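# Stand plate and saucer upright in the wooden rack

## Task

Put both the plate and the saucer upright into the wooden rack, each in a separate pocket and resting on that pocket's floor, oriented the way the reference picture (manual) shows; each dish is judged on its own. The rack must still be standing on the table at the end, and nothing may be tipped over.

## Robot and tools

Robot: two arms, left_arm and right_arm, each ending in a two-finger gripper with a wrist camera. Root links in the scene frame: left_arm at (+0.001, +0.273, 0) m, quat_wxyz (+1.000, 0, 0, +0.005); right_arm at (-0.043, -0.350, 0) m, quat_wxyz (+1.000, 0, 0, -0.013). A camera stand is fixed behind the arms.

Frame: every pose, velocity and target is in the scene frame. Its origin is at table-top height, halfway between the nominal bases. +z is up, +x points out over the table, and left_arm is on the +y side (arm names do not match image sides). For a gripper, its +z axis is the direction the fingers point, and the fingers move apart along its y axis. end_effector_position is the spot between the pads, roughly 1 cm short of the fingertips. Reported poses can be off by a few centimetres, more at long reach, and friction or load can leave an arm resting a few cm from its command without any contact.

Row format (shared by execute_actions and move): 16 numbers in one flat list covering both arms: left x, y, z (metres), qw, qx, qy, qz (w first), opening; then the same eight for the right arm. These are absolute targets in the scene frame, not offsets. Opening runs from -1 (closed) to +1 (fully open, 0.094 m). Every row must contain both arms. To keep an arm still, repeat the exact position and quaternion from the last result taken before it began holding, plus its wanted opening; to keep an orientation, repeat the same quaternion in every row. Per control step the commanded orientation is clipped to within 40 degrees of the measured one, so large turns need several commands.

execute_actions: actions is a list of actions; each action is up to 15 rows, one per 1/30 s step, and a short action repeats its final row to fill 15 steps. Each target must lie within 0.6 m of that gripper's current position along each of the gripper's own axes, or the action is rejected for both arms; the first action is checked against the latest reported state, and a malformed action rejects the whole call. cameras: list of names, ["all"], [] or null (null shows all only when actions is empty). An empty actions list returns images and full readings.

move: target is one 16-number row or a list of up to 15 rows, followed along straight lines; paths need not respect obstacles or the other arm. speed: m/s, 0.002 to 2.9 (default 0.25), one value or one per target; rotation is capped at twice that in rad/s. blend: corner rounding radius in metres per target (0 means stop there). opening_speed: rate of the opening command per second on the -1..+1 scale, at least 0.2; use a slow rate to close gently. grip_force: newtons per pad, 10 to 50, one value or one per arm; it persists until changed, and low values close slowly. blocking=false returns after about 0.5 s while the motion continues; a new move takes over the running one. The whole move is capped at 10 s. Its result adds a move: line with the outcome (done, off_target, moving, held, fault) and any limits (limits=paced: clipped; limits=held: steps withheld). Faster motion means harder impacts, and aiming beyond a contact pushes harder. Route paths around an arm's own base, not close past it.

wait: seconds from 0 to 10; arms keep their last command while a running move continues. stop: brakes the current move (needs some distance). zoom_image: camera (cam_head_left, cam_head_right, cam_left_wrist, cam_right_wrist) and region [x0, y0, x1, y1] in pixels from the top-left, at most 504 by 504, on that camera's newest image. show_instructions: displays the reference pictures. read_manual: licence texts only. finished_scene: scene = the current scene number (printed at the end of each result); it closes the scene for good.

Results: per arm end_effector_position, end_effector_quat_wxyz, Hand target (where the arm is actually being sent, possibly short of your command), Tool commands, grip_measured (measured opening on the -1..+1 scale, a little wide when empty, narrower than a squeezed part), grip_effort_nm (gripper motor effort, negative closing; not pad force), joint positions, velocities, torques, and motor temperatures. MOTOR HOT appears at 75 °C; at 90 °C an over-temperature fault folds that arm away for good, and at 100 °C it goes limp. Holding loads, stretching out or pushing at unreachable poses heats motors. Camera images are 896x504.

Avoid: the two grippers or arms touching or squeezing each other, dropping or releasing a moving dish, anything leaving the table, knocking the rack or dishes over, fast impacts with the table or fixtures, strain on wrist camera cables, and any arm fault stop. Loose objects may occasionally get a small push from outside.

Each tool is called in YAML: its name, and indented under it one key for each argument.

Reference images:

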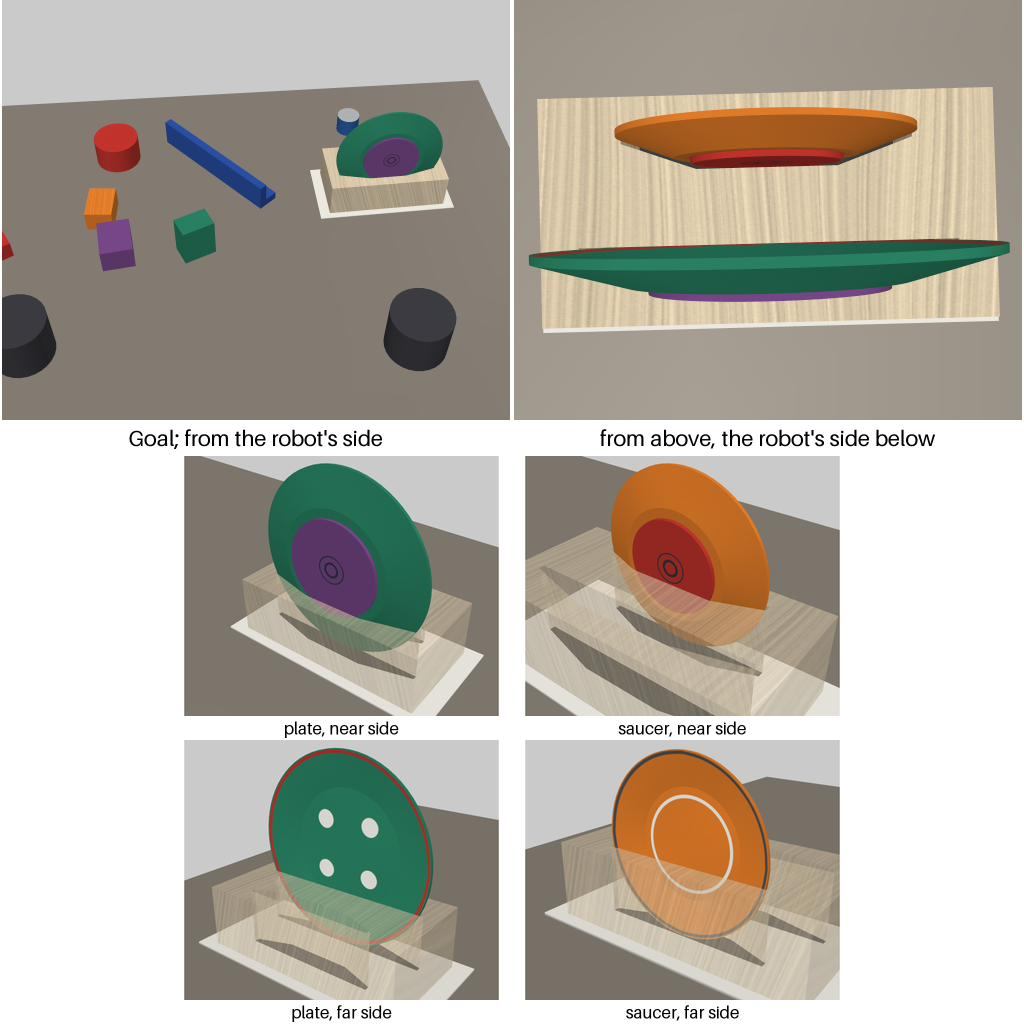

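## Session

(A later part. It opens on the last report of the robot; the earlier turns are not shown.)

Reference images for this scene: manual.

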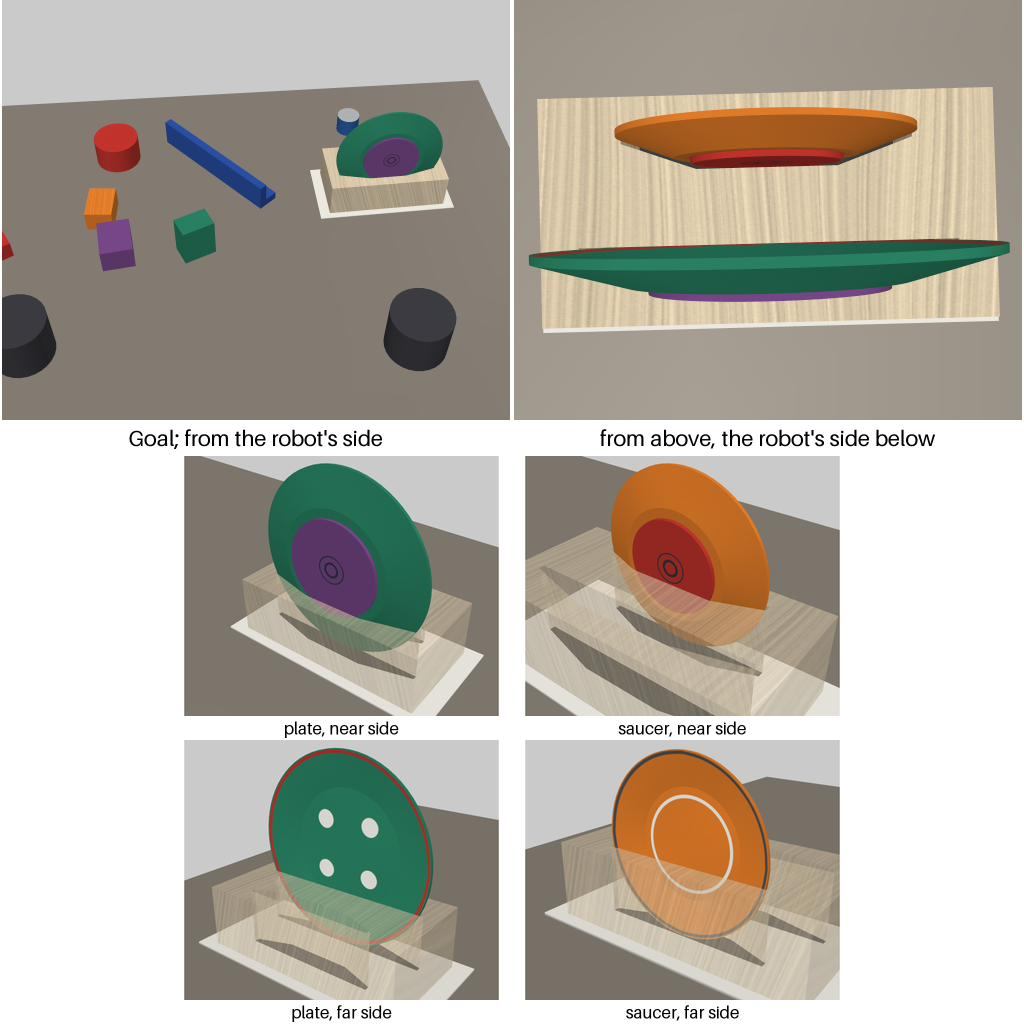

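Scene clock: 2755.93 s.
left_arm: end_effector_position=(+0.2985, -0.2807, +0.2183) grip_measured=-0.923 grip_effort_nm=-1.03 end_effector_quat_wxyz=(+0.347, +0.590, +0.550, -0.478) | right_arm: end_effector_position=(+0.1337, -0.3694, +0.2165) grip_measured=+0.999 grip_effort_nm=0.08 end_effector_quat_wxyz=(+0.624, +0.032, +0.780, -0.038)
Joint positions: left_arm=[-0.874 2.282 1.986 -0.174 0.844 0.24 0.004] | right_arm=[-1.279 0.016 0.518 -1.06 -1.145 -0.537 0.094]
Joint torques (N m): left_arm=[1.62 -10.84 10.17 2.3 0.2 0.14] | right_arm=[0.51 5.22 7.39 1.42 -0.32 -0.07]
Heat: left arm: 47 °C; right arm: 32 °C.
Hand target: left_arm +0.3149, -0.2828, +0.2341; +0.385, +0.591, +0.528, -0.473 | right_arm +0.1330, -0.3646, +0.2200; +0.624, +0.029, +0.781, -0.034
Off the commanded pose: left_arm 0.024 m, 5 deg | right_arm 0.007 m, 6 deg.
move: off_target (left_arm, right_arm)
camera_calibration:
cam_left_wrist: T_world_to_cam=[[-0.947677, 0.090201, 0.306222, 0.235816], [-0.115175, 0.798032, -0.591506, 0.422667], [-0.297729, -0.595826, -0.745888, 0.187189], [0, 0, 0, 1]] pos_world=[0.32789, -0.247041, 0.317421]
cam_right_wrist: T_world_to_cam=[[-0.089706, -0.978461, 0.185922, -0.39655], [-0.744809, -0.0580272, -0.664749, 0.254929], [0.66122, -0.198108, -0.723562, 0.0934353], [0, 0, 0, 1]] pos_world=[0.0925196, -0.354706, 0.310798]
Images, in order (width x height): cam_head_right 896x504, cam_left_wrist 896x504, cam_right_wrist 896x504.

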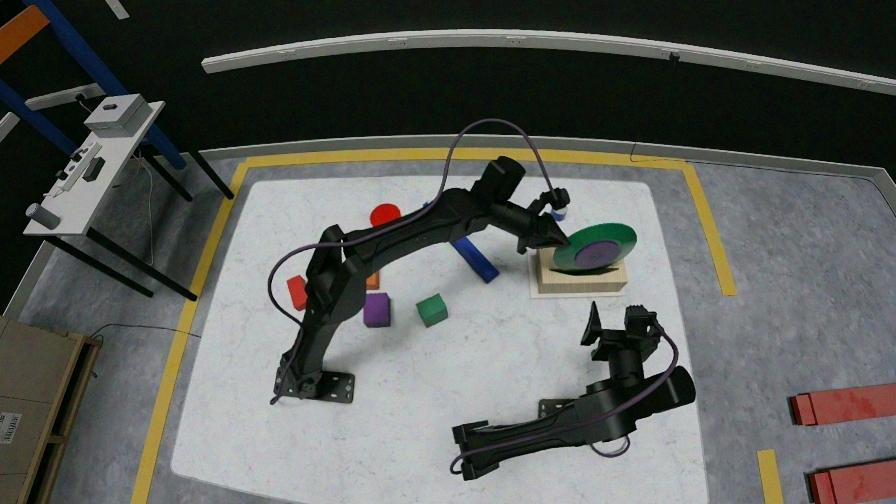

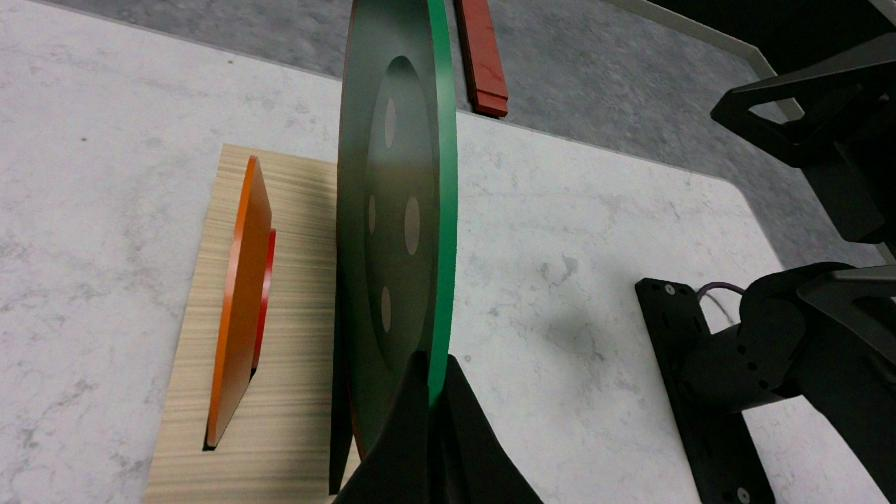

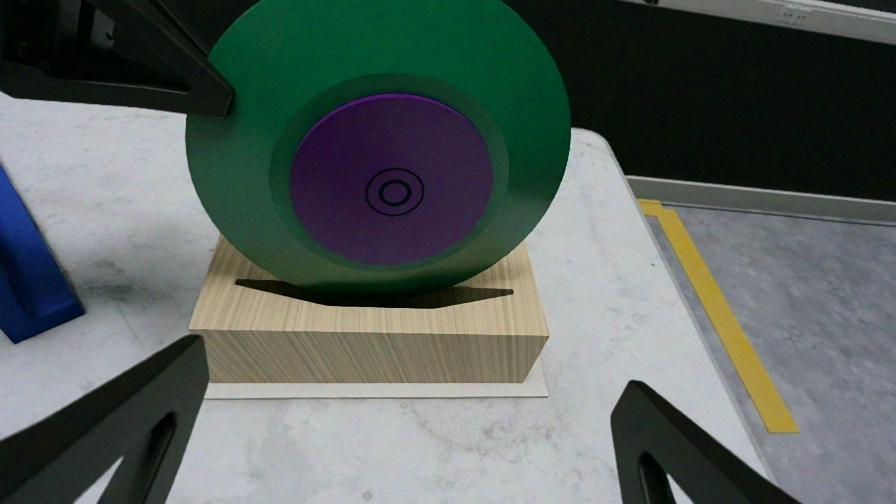

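move:
  target: [0.316,-0.2846,0.205,0.3852,0.5905,0.5281,-0.4736,-1.0,0.13,-0.365,0.22,0.6428,0,0.766,0,1.0]
  speed: 0.05
  cameras: ["cam_left_wrist","cam_right_wrist"]

Scene clock: 2769.37 s.
left_arm: end_effector_position=(+0.2986, -0.2833, +0.2034) grip_measured=-0.923 grip_effort_nm=-1.03 end_effector_quat_wxyz=(+0.351, +0.592, +0.542, -0.483) | right_arm: end_effector_position=(+0.1337, -0.3694, +0.2165) grip_measured=+0.999 grip_effort_nm=0.08 end_effector_quat_wxyz=(+0.624, +0.032, +0.780, -0.038)
Joint positions: left_arm=[-0.874 2.3 1.943 -0.097 0.857 0.24 0.004] | right_arm=[-1.279 0.016 0.518 -1.06 -1.145 -0.537 0.094]
Joint torques (N m): left_arm=[1.62 -11 6.58 2.47 0.07 0.17] | right_arm=[0.51 5.22 7.39 1.43 -0.33 -0.06]
Heat: left arm: 48 °C; right arm: 32 °C.
Hand target: left_arm +0.3153, -0.2835, +0.2052; +0.384, +0.592, +0.529, -0.473 | right_arm +0.1330, -0.3646, +0.2200; +0.624, +0.029, +0.781, -0.034
Off the commanded pose: left_arm 0.018 m, 4 deg | right_arm 0.007 m, 6 deg.
move: off_target (left_arm, right_arm)
camera_calibration:
cam_left_wrist: T_world_to_cam=[[-0.948358, 0.105973, 0.298977, 0.24689], [-0.102412, 0.789773, -0.604789, 0.412318], [-0.300215, -0.604175, -0.738135, 0.171303], [0, 0, 0, 1]] pos_world=[0.327794, -0.248305, 0.301995]
cam_right_wrist: T_world_to_cam=[[-0.089706, -0.978461, 0.185922, -0.39655], [-0.744809, -0.0580272, -0.664749, 0.254929], [0.66122, -0.198108, -0.723562, 0.0934353], [0, 0, 0, 1]] pos_world=[0.0925196, -0.354706, 0.310798]
Images, in order (width x height): cam_left_wrist 896x504, cam_right_wrist 896x504.

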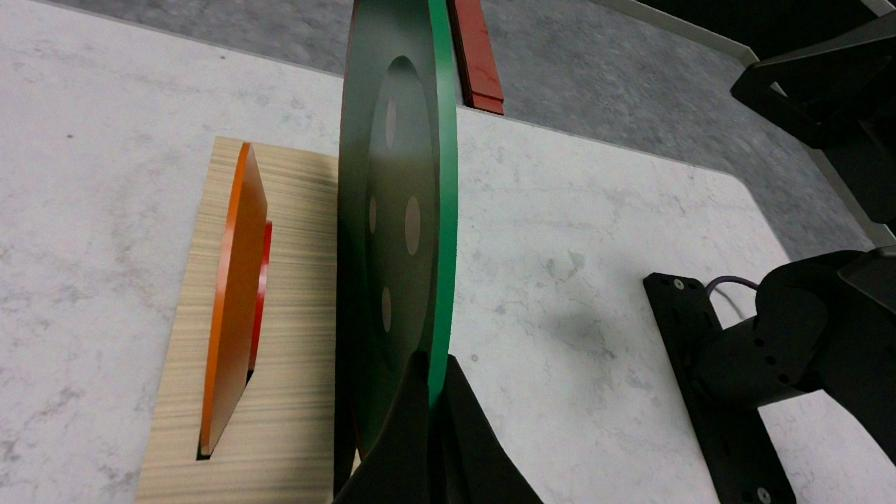

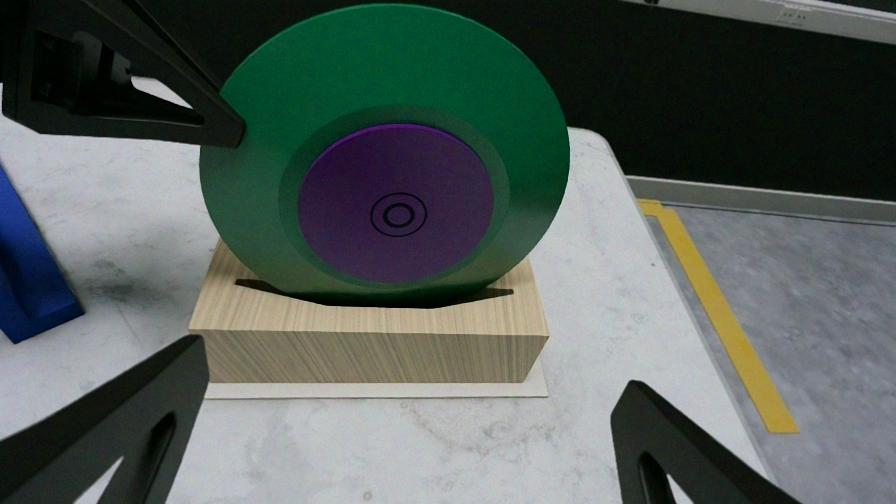

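zoom_image:
  camera: "cam_left_wrist"
  region: [240, 120, 480, 504]

zoom_image:
  camera: "cam_right_wrist"
  region: [200, 220, 560, 400]

Scaled by 1.312 from the camera's 896x504 image, which has a finer 1280x720 frame.

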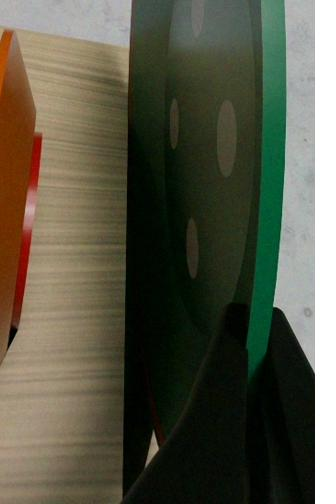

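Scaled by 1.400 from the camera's 896x504 image, which has a finer 1280x720 frame.

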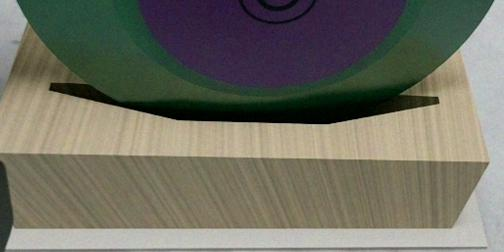

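move:
  target:
    - [0.316,-0.2846,0.222,0.3852,0.5905,0.5281,-0.4736,-1.0,0.13,-0.365,0.22,0.6428,0,0.766,0,1.0]
    - [0.322,-0.2846,0.222,0.3727,0.6041,0.5125,-0.4835,-1.0,0.13,-0.365,0.22,0.6428,0,0.766,0,1.0]
  speed: 0.06
  cameras: ["cam_left_wrist","cam_right_wrist"]

Scene clock: 2893.03 s.
left_arm: end_effector_position=(+0.3047, -0.2816, +0.2070) grip_measured=-0.923 grip_effort_nm=-1.03 end_effector_quat_wxyz=(+0.333, +0.600, +0.538, -0.490) | right_arm: end_effector_position=(+0.1337, -0.3695, +0.2165) grip_measured=+0.999 grip_effort_nm=0.08 end_effector_quat_wxyz=(+0.624, +0.032, +0.780, -0.038)
Joint positions: left_arm=[-0.855 2.346 2.056 -0.212 0.906 0.275 0.004] | right_arm=[-1.279 0.016 0.518 -1.06 -1.145 -0.537 0.094]
Joint torques (N m): left_arm=[1.7 -11.3 10.18 2.21 0.25 0.21] | right_arm=[0.55 5.18 7.39 1.42 -0.33 -0.07]
Heat: left arm: 47 °C; right arm: 32 °C.
Hand target: left_arm +0.3210, -0.2829, +0.2221; +0.373, +0.604, +0.513, -0.483 | right_arm +0.1330, -0.3646, +0.2200; +0.624, +0.029, +0.781, -0.034
Off the commanded pose: left_arm 0.023 m, 5 deg | right_arm 0.007 m, 6 deg.
move: off_target (left_arm, right_arm)
camera_calibration:
cam_left_wrist: T_world_to_cam=[[-0.938996, 0.134644, 0.316476, 0.252993], [-0.0844517, 0.801743, -0.591672, 0.409115], [-0.333397, -0.582304, -0.741463, 0.193811], [0, 0, 0, 1]] pos_world=[0.336726, -0.249212, 0.305699]
cam_right_wrist: T_world_to_cam=[[-0.0900969, -0.978474, 0.185666, -0.396538], [-0.744962, -0.0575168, -0.664622, 0.255079], [0.660994, -0.198194, -0.723744, 0.0934618], [0, 0, 0, 1]] pos_world=[0.0925197, -0.354807, 0.310797]
Images, in order (width x height): cam_left_wrist 896x504, cam_right_wrist 896x504.

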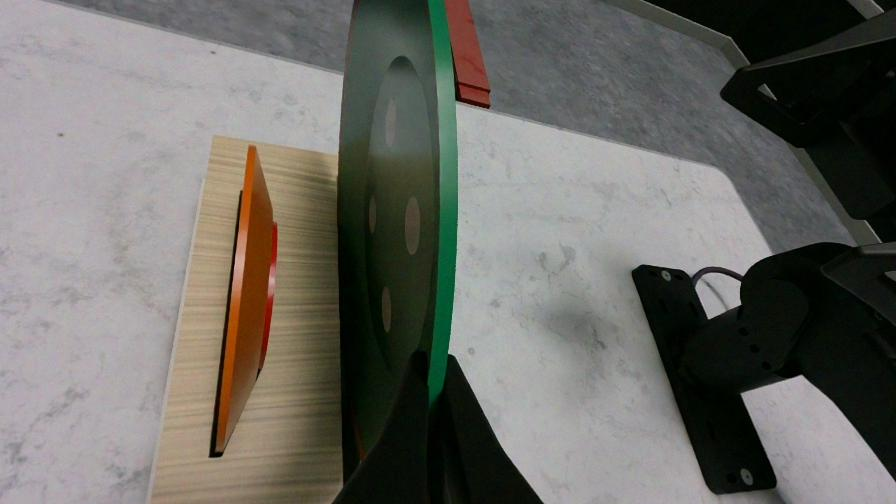

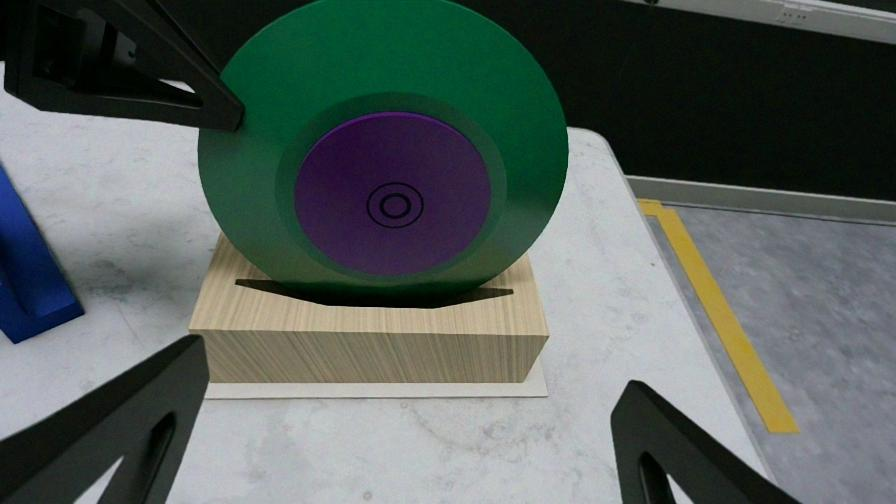

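move:
  target: [0.322,-0.2846,0.199,0.3727,0.6041,0.5125,-0.4835,-1.0,0.13,-0.365,0.22,0.6428,0,0.766,0,1.0]
  speed: 0.05
  cameras: ["cam_left_wrist","cam_right_wrist"]

Scene clock: 2900.17 s.
left_arm: end_effector_position=(+0.3049, -0.2838, +0.1985) grip_measured=-0.923 grip_effort_nm=-1.03 end_effector_quat_wxyz=(+0.339, +0.604, +0.528, -0.493) | right_arm: end_effector_position=(+0.1337, -0.3691, +0.2164) grip_measured=+0.999 grip_effort_nm=0.08 end_effector_quat_wxyz=(+0.624, +0.031, +0.780, -0.037)
Joint positions: left_arm=[-0.855 2.361 2.035 -0.162 0.917 0.283 0.004] | right_arm=[-1.276 0.016 0.518 -1.06 -1.144 -0.537 0.094]
Joint torques (N m): left_arm=[1.7 -11.32 6.54 2.42 0.14 0.2] | right_arm=[0.38 5.18 7.39 1.43 -0.32 -0.06]
Heat: left arm: 47 °C; right arm: 32 °C.
Hand target: left_arm +0.3214, -0.2835, +0.1991; +0.371, +0.605, +0.513, -0.482 | right_arm +0.1330, -0.3646, +0.2200; +0.623, +0.029, +0.781, -0.034
Off the commanded pose: left_arm 0.017 m, 4 deg | right_arm 0.007 m, 6 deg.
move: off_target (left_arm, right_arm)
camera_calibration:
cam_left_wrist: T_world_to_cam=[[-0.941142, 0.151671, 0.302072, 0.26456], [-0.0666573, 0.792845, -0.605767, 0.400661], [-0.331374, -0.590248, -0.73607, 0.182313], [0, 0, 0, 1]] pos_world=[0.33611, -0.250178, 0.296986]
cam_right_wrist: T_world_to_cam=[[-0.0881196, -0.978641, 0.185735, -0.396486], [-0.744931, -0.0590434, -0.664524, 0.254456], [0.661297, -0.196917, -0.723817, 0.0938963], [0, 0, 0, 1]] pos_world=[0.0925204, -0.354503, 0.310697]
Images, in order (width x height): cam_left_wrist 896x504, cam_right_wrist 896x504.

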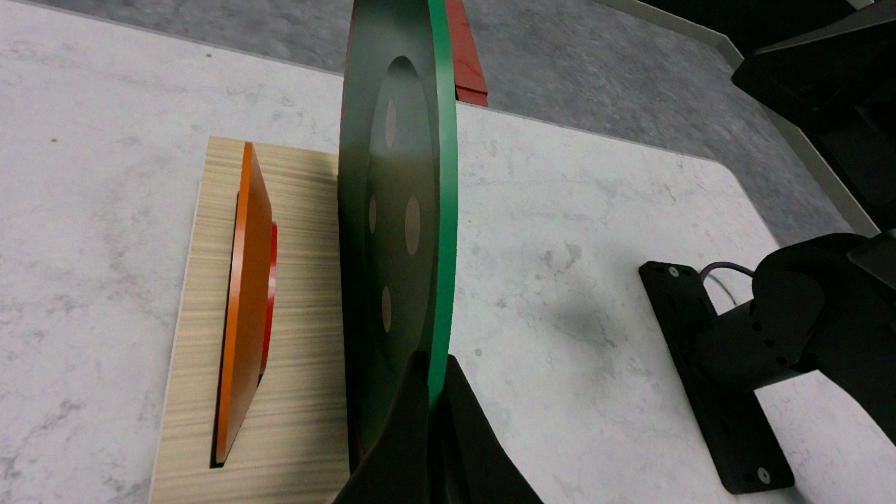

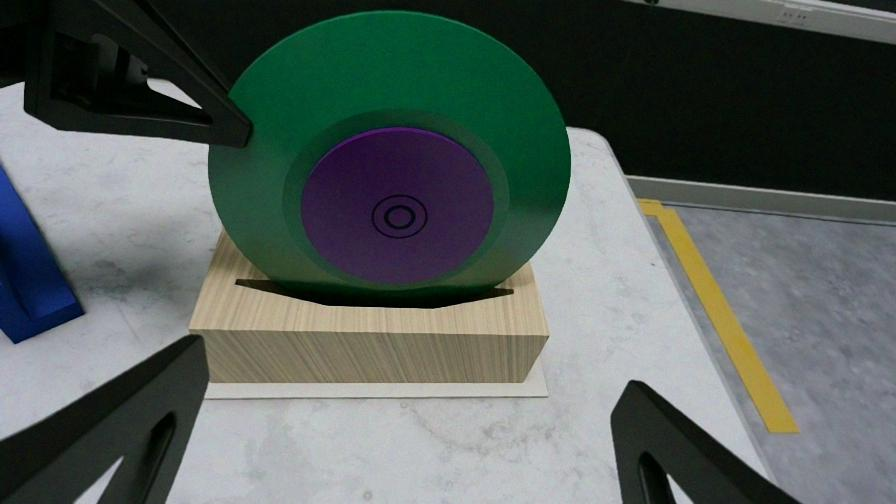

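move:
  target: [0.324,-0.2846,0.187,0.3727,0.6041,0.5125,-0.4835,-1.0,0.13,-0.365,0.22,0.6428,0,0.766,0,1.0]
  speed: 0.05
  cameras: ["cam_left_wrist","cam_right_wrist"]

Scene clock: 2914.93 s.
left_arm: end_effector_position=(+0.3053, -0.2850, +0.1878) grip_measured=-0.923 grip_effort_nm=-1.03 end_effector_quat_wxyz=(+0.340, +0.605, +0.524, -0.494) | right_arm: end_effector_position=(+0.1337, -0.3691, +0.2164) grip_measured=+0.999 grip_effort_nm=0.08 end_effector_quat_wxyz=(+0.624, +0.031, +0.780, -0.037)
Joint positions: left_arm=[-0.855 2.373 2.011 -0.122 0.922 0.286 0.004] | right_arm=[-1.276 0.016 0.518 -1.06 -1.144 -0.537 0.094]
Joint torques (N m): left_arm=[1.95 -11.32 6.48 2.42 0.12 0.18] | right_arm=[0.4 5.15 7.38 1.43 -0.33 -0.06]
Heat: left arm: 47 °C; right arm: 32 °C.
Hand target: left_arm +0.3234, -0.2835, +0.1871; +0.371, +0.605, +0.513, -0.483 | right_arm +0.1330, -0.3646, +0.2200; +0.623, +0.029, +0.781, -0.034
Off the commanded pose: left_arm 0.019 m, 4 deg | right_arm 0.007 m, 6 deg.
move: off_target (left_arm, right_arm)
camera_calibration:
cam_left_wrist: T_world_to_cam=[[-0.941585, 0.157947, 0.29744, 0.271055], [-0.0601858, 0.790062, -0.610065, 0.393167], [-0.331354, -0.59233, -0.734405, 0.172994], [0, 0, 0, 1]] pos_world=[0.336206, -0.25097, 0.286282]
cam_right_wrist: T_world_to_cam=[[-0.0882623, -0.978707, 0.185318, -0.396367], [-0.744936, -0.0586523, -0.664552, 0.254604], [0.661271, -0.196705, -0.723898, 0.093999], [0, 0, 0, 1]] pos_world=[0.0925204, -0.354504, 0.310697]
Images, in order (width x height): cam_left_wrist 896x504, cam_right_wrist 896x504.

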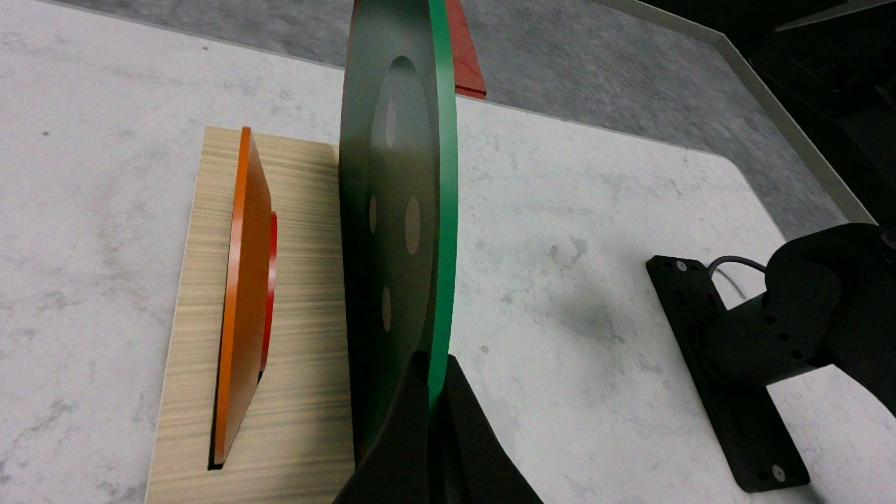

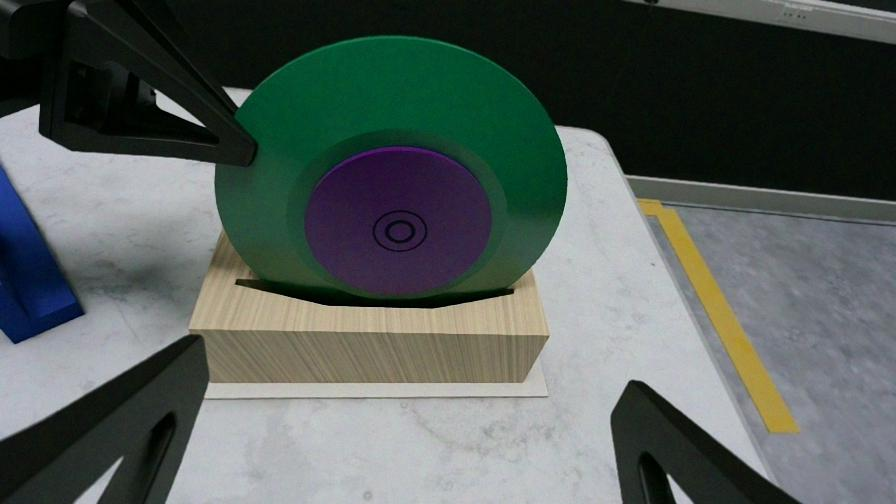

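zoom_image:
  camera: "cam_right_wrist"
  region: [200, 220, 560, 400]

Scaled by 1.400 from the camera's 896x504 image, which has a finer 1280x720 frame.

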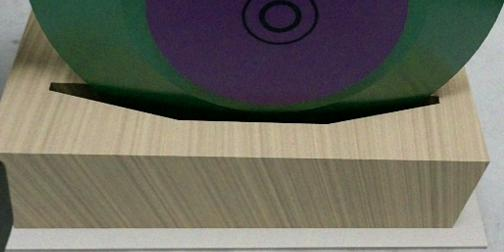

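move:
  target:
    - [0.324,-0.2785,0.187,0.3727,0.6041,0.5125,-0.4835,-1.0,0.13,-0.365,0.22,0.6428,0,0.766,0,1.0]
    - [0.325,-0.2785,0.177,0.3727,0.6041,0.5125,-0.4835,-1.0,0.13,-0.365,0.22,0.6428,0,0.766,0,1.0]
  speed: 0.05
  cameras: ["cam_left_wrist","cam_right_wrist"]

zoom_image:
  camera: "cam_right_wrist"
  region: [200, 220, 560, 400]

Scene clock: 2935.23 s.
left_arm: end_effector_position=(+0.3053, -0.2805, +0.1728) grip_measured=-0.923 grip_effort_nm=-1.03 end_effector_quat_wxyz=(+0.337, +0.606, +0.524, -0.494) | right_arm: end_effector_position=(+0.1337, -0.3692, +0.2164) grip_measured=+0.999 grip_effort_nm=0.08 end_effector_quat_wxyz=(+0.624, +0.032, +0.780, -0.037)
Joint positions: left_arm=[-0.849 2.373 1.955 -0.078 0.931 0.295 0.004] | right_arm=[-1.276 0.016 0.518 -1.06 -1.144 -0.536 0.094]
Joint torques (N m): left_arm=[2.21 -12 6.52 2.37 0.11 0.15] | right_arm=[0.4 5.15 7.41 1.44 -0.32 -0.06]
Motor temperatures (°C): left_arm=[24 41 34 47 27 25 28] | right_arm=[24 28 32 30 25 25 26]
Heat: left arm: 47 °C; right arm: 32 °C.
Hand target: left_arm +0.3244, -0.2774, +0.1772; +0.371, +0.605, +0.513, -0.483 | right_arm +0.1330, -0.3646, +0.2200; +0.623, +0.029, +0.781, -0.034
Off the commanded pose: left_arm 0.020 m, 4 deg | right_arm 0.007 m, 6 deg.
move: off_target (left_arm, right_arm)
camera_calibration:
cam_left_wrist: T_world_to_cam=[[-0.940235, 0.16082, 0.300159, 0.274767], [-0.0582967, 0.792423, -0.60718, 0.380123], [-0.335499, -0.58839, -0.735688, 0.167267], [0, 0, 0, 1]] pos_world=[0.336623, -0.246989, 0.271386]
cam_right_wrist: T_world_to_cam=[[-0.0885998, -0.978736, 0.185003, -0.396347], [-0.745041, -0.0581569, -0.664478, 0.25476], [0.661108, -0.196708, -0.724046, 0.0940389], [0, 0, 0, 1]] pos_world=[0.0925204, -0.354605, 0.310696]
Images, in order (width x height): cam_left_wrist 896x504, cam_right_wrist 896x504.

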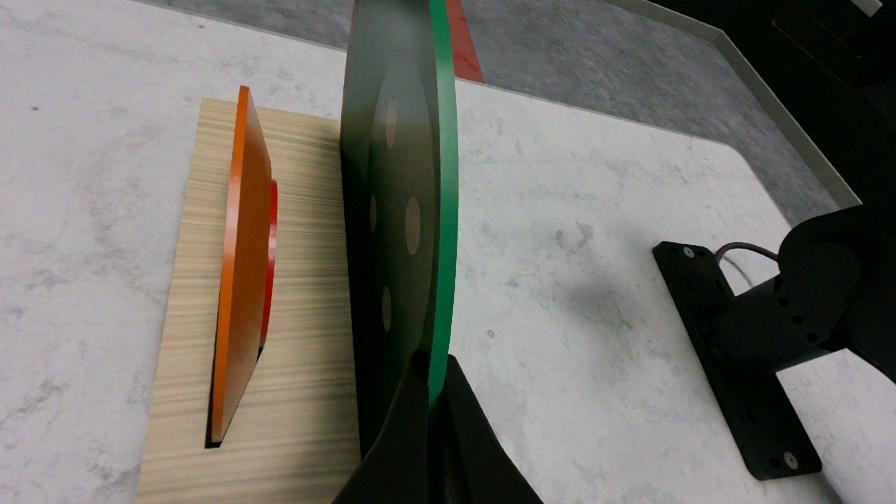

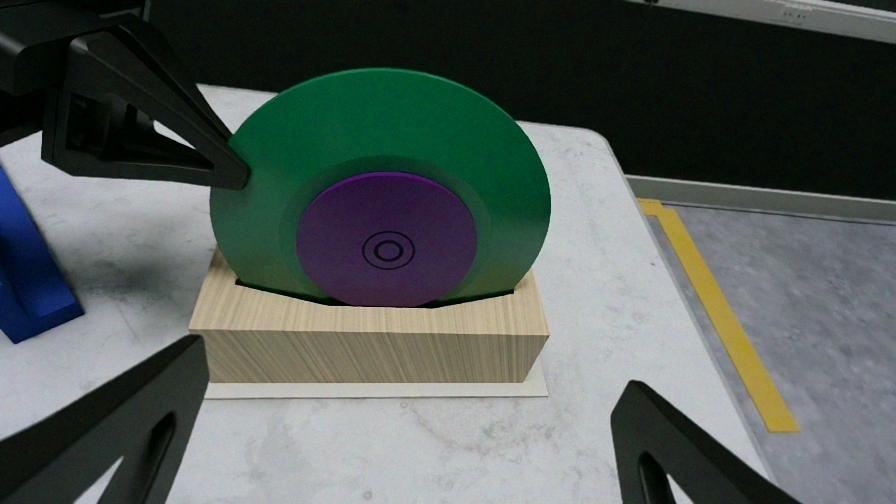

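Scaled by 1.400 from the camera's 896x504 image, which has a finer 1280x720 frame.

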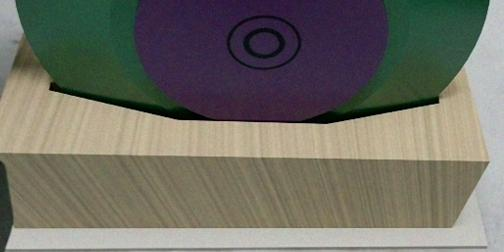

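move:
  target: [0.325,-0.2785,0.165,0.3727,0.6041,0.5125,-0.4835,-1.0,0.13,-0.365,0.22,0.6428,0,0.766,0,1.0]
  speed: 0.05
  cameras: ["cam_right_wrist"]

Scene clock: 2947.77 s.
left_arm: end_effector_position=(+0.3053, -0.2795, +0.1676) grip_measured=-0.923 grip_effort_nm=-1.03 end_effector_quat_wxyz=(+0.342, +0.607, +0.519, -0.495) | right_arm: end_effector_position=(+0.1337, -0.3692, +0.2164) grip_measured=+0.999 grip_effort_nm=0.08 end_effector_quat_wxyz=(+0.624, +0.032, +0.780, -0.037)
Joint positions: left_arm=[-0.847 2.373 1.926 -0.037 0.936 0.298 0.004] | right_arm=[-1.276 0.016 0.518 -1.06 -1.144 -0.536 0.094]
Joint torques (N m): left_arm=[2.07 -11.12 6.46 2.36 0.08 0.12] | right_arm=[0.42 5.14 7.39 1.44 -0.33 -0.06]
Heat: left arm: 47 °C; right arm: 32 °C.
Hand target: left_arm +0.3245, -0.2773, +0.1652; +0.371, +0.605, +0.513, -0.483 | right_arm +0.1330, -0.3646, +0.2200; +0.623, +0.029, +0.781, -0.034
Off the commanded pose: left_arm 0.020 m, 4 deg | right_arm 0.007 m, 6 deg.
move: off_target (left_arm, right_arm)
camera_calibration:
cam_right_wrist: T_world_to_cam=[[-0.0889856, -0.978748, 0.184752, -0.396337], [-0.745195, -0.0576538, -0.66435, 0.254906], [0.660883, -0.196794, -0.724228, 0.0940655], [0, 0, 0, 1]] pos_world=[0.0925205, -0.354706, 0.310696]
Images, in order (width x height): cam_right_wrist 896x504.

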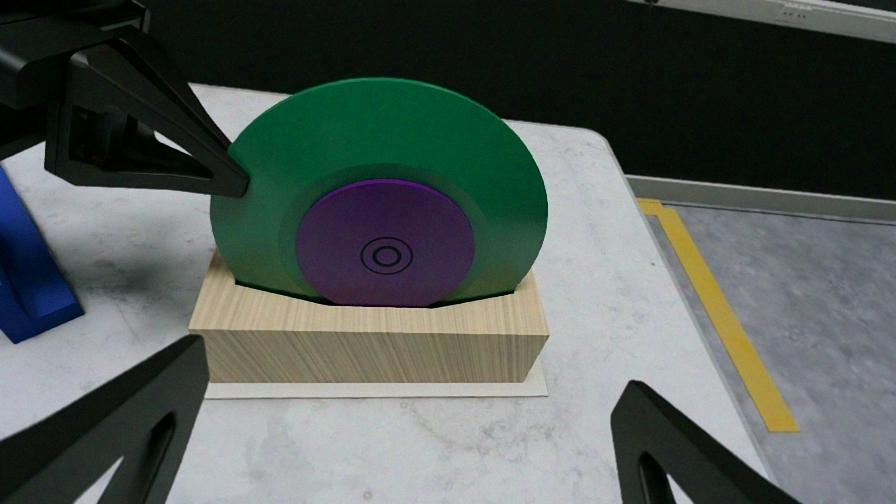

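move:
  target: [0.325,-0.2785,0.156,0.3727,0.6041,0.5125,-0.4835,-1.0,0.13,-0.365,0.22,0.6428,0,0.766,0,1.0]
  speed: 0.05
  cameras: ["cam_right_wrist"]

Scene clock: 2952.50 s.
left_arm: end_effector_position=(+0.3048, -0.2791, +0.1654) grip_measured=-0.923 grip_effort_nm=-1.03 end_effector_quat_wxyz=(+0.346, +0.608, +0.514, -0.497) | right_arm: end_effector_position=(+0.1337, -0.3692, +0.2164) grip_measured=+0.999 grip_effort_nm=0.08 end_effector_quat_wxyz=(+0.624, +0.032, +0.780, -0.037)
Joint positions: left_arm=[-0.846 2.373 1.906 -0.004 0.942 0.298 0.004] | right_arm=[-1.276 0.016 0.518 -1.06 -1.144 -0.536 0.094]
Joint torques (N m): left_arm=[1.99 -10.43 6.24 2.36 0.02 0.11] | right_arm=[0.44 5.14 7.36 1.45 -0.33 -0.07]
Heat: left arm: 48 °C; right arm: 32 °C.
Hand target: left_arm +0.3242, -0.2772, +0.1562; +0.371, +0.605, +0.513, -0.483 | right_arm +0.1330, -0.3646, +0.2200; +0.623, +0.029, +0.781, -0.034
Off the commanded pose: left_arm 0.022 m, 3 deg | right_arm 0.007 m, 6 deg.
move: off_target (left_arm, right_arm)
camera_calibration:
cam_right_wrist: T_world_to_cam=[[-0.0889856, -0.978748, 0.184752, -0.396337], [-0.745195, -0.0576538, -0.66435, 0.254906], [0.660883, -0.196794, -0.724228, 0.0940655], [0, 0, 0, 1]] pos_world=[0.0925205, -0.354706, 0.310696]
Images, in order (width x height): cam_right_wrist 896x504.

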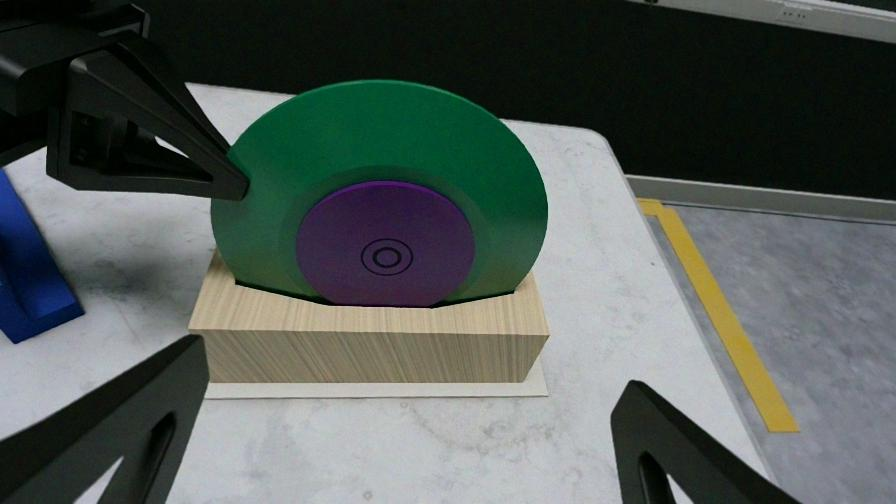

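move:
  target:
    - [0.312,-0.2785,0.166,0.3727,0.6041,0.5125,-0.4835,-1.0,0.13,-0.365,0.22,0.6428,0,0.766,0,1.0]
  speed: 0.05
  cameras: ["cam_left_wrist"]

Scene clock: 2960.43 s.
left_arm: end_effector_position=(+0.3037, -0.2788, +0.1612) grip_measured=-0.923 grip_effort_nm=-1.03 end_effector_quat_wxyz=(+0.352, +0.607, +0.508, -0.500) | right_arm: end_effector_position=(+0.1337, -0.3693, +0.2163) grip_measured=+0.999 grip_effort_nm=0.08 end_effector_quat_wxyz=(+0.624, +0.032, +0.780, -0.037)
Joint positions: left_arm=[-0.846 2.373 1.872 0.053 0.947 0.287 0.004] | right_arm=[-1.276 0.016 0.518 -1.06 -1.143 -0.536 0.094]
Joint torques (N m): left_arm=[0.32 -13.87 5.24 1.9 -0.23 0.06] | right_arm=[0.44 5.16 7.39 1.44 -0.33 -0.06]
Heat: left arm: 48 °C; right arm: 32 °C.
Hand target: left_arm +0.3119, -0.2782, +0.1662; +0.372, +0.604, +0.512, -0.484 | right_arm +0.1330, -0.3646, +0.2200; +0.623, +0.029, +0.781, -0.034
Off the commanded pose: left_arm 0.010 m, 3 deg | right_arm 0.007 m, 6 deg.
move: off_target (left_arm, right_arm)
camera_calibration:
cam_left_wrist: T_world_to_cam=[[-0.944146, 0.180835, 0.275477, 0.287244], [-0.0390344, 0.768715, -0.6384, 0.364176], [-0.327208, -0.613496, -0.71872, 0.146891], [0, 0, 0, 1]] pos_world=[0.333479, -0.241774, 0.258934]
Images, in order (width x height): cam_left_wrist 896x504.

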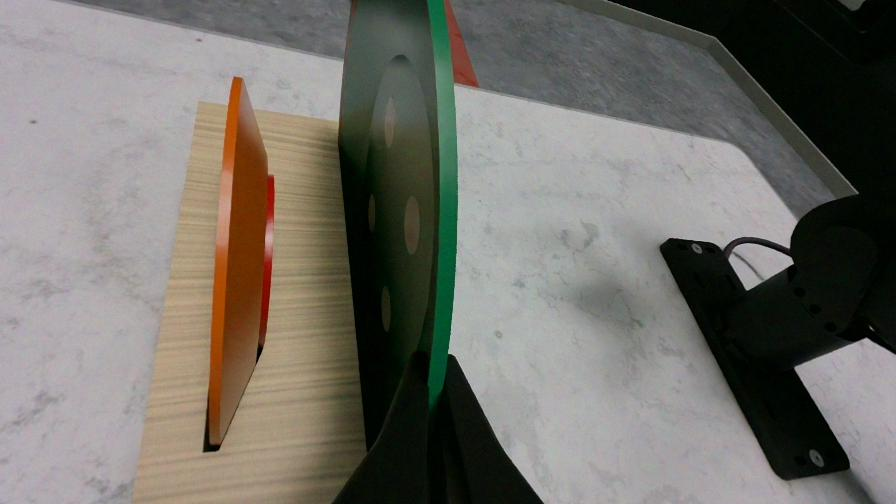

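move:
  target:
    - [0.312,-0.2785,0.174,0.3727,0.6041,0.5125,-0.4835,-1.0,0.13,-0.365,0.22,0.6428,0,0.766,0,1.0]
  speed: 0.05
  cameras: ["cam_right_wrist"]

Scene clock: 2968.70 s.
left_arm: end_effector_position=(+0.3037, -0.2788, +0.1609) grip_measured=-0.923 grip_effort_nm=-1.03 end_effector_quat_wxyz=(+0.351, +0.606, +0.509, -0.500) | right_arm: end_effector_position=(+0.1337, -0.3693, +0.2163) grip_measured=+0.999 grip_effort_nm=0.08 end_effector_quat_wxyz=(+0.624, +0.032, +0.780, -0.037)
Joint positions: left_arm=[-0.846 2.373 1.872 0.053 0.947 0.287 0.004] | right_arm=[-1.276 0.016 0.518 -1.06 -1.143 -0.535 0.094]
Joint torques (N m): left_arm=[0.32 -14.68 6.49 1.7 -0.24 0.05] | right_arm=[0.47 5.12 7.35 1.45 -0.33 -0.07]
Heat: left arm: 47 °C; right arm: 32 °C.
Hand target: left_arm +0.3118, -0.2780, +0.1740; +0.372, +0.604, +0.512, -0.484 | right_arm +0.1330, -0.3646, +0.2200; +0.623, +0.029, +0.781, -0.034
Off the commanded pose: left_arm 0.015 m, 3 deg | right_arm 0.007 m, 6 deg.
move: off_target (left_arm, right_arm)
camera_calibration:
cam_right_wrist: T_world_to_cam=[[-0.0893109, -0.97878, 0.184427, -0.396315], [-0.745344, -0.0571462, -0.664226, 0.255056], [0.660671, -0.196784, -0.724424, 0.0941295], [0, 0, 0, 1]] pos_world=[0.0925206, -0.354807, 0.310696]
Images, in order (width x height): cam_right_wrist 896x504.

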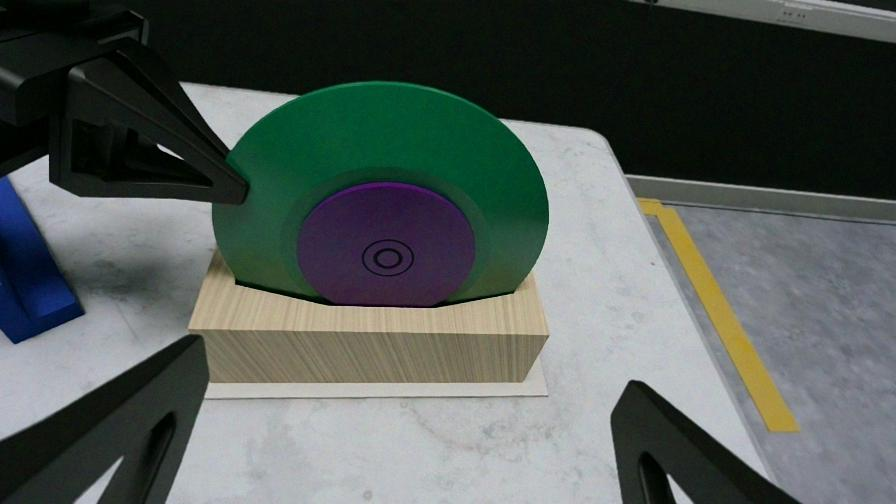

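move:
  target:
    - [0.312,-0.2785,0.174,0.3727,0.6041,0.5125,-0.4835,-0.45,0.13,-0.365,0.22,0.6428,0,0.766,0,1.0]
  speed: 0.05
  opening_speed: 0.3
  cameras: ["cam_left_wrist","cam_right_wrist"]

Scene clock: 2977.77 s.
left_arm: end_effector_position=(+0.3105, -0.2795, +0.1576) grip_measured=-0.453 grip_effort_nm=0.14 end_effector_quat_wxyz=(+0.359, +0.602, +0.522, -0.486) | right_arm: end_effector_position=(+0.1337, -0.3693, +0.2163) grip_measured=+0.999 grip_effort_nm=0.08 end_effector_quat_wxyz=(+0.624, +0.032, +0.780, -0.037)
Joint positions: left_arm=[-0.846 2.373 1.872 0.048 0.905 0.287 0.026] | right_arm=[-1.276 0.016 0.518 -1.06 -1.143 -0.535 0.094]
Joint torques (N m): left_arm=[0.27 -14.58 6.68 1.75 0.19 0.06] | right_arm=[0.47 5.14 7.36 1.44 -0.33 -0.06]
Heat: left arm: 46 °C; right arm: 32 °C.
Hand target: left_arm +0.3119, -0.2785, +0.1738; +0.373, +0.604, +0.513, -0.483 | right_arm +0.1330, -0.3646, +0.2200; +0.623, +0.029, +0.781, -0.034
Off the commanded pose: left_arm 0.017 m, 2 deg | right_arm 0.007 m, 6 deg.
move: off_target (left_arm, right_arm)
camera_calibration:
cam_left_wrist: T_world_to_cam=[[-0.952951, 0.140069, 0.268822, 0.287223], [-0.0624208, 0.777153, -0.626209, 0.370345], [-0.296628, -0.613526, -0.731845, 0.138671], [0, 0, 0, 1]] pos_world=[0.337961, -0.242967, 0.256187]
cam_right_wrist: T_world_to_cam=[[-0.0893109, -0.97878, 0.184427, -0.396315], [-0.745344, -0.0571462, -0.664226, 0.255056], [0.660671, -0.196784, -0.724424, 0.0941295], [0, 0, 0, 1]] pos_world=[0.0925206, -0.354807, 0.310696]
Images, in order (width x height): cam_left_wrist 896x504, cam_right_wrist 896x504.

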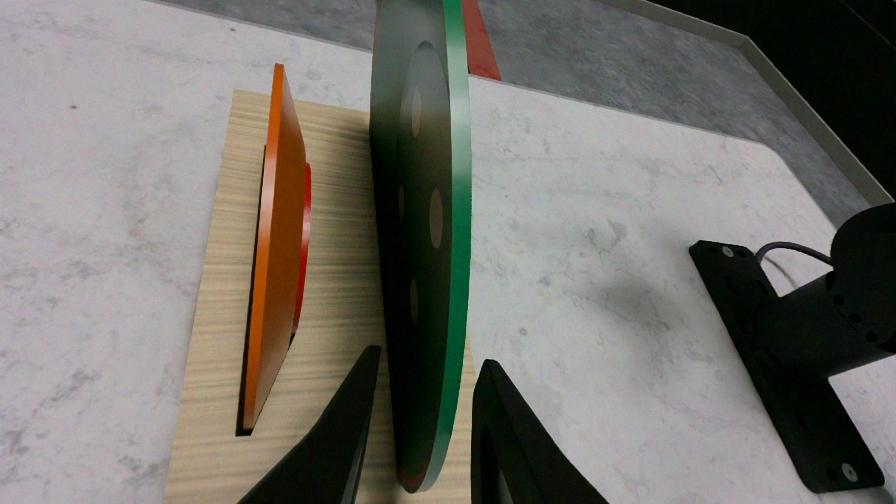

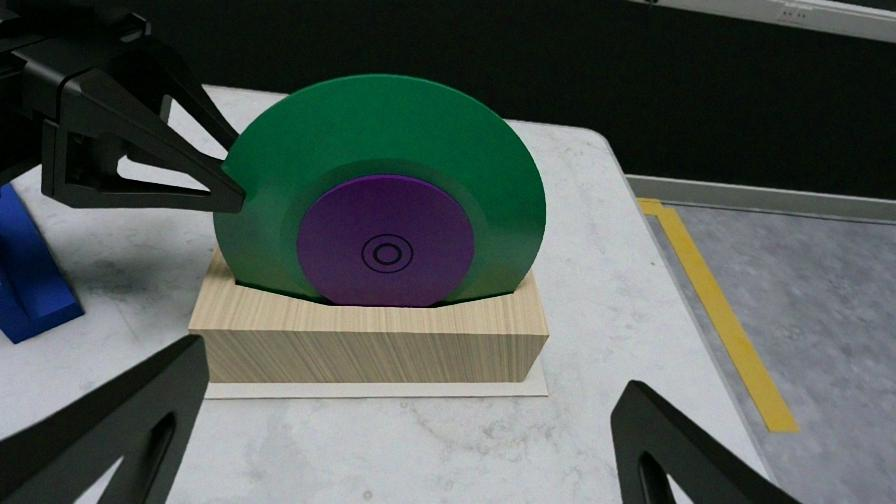

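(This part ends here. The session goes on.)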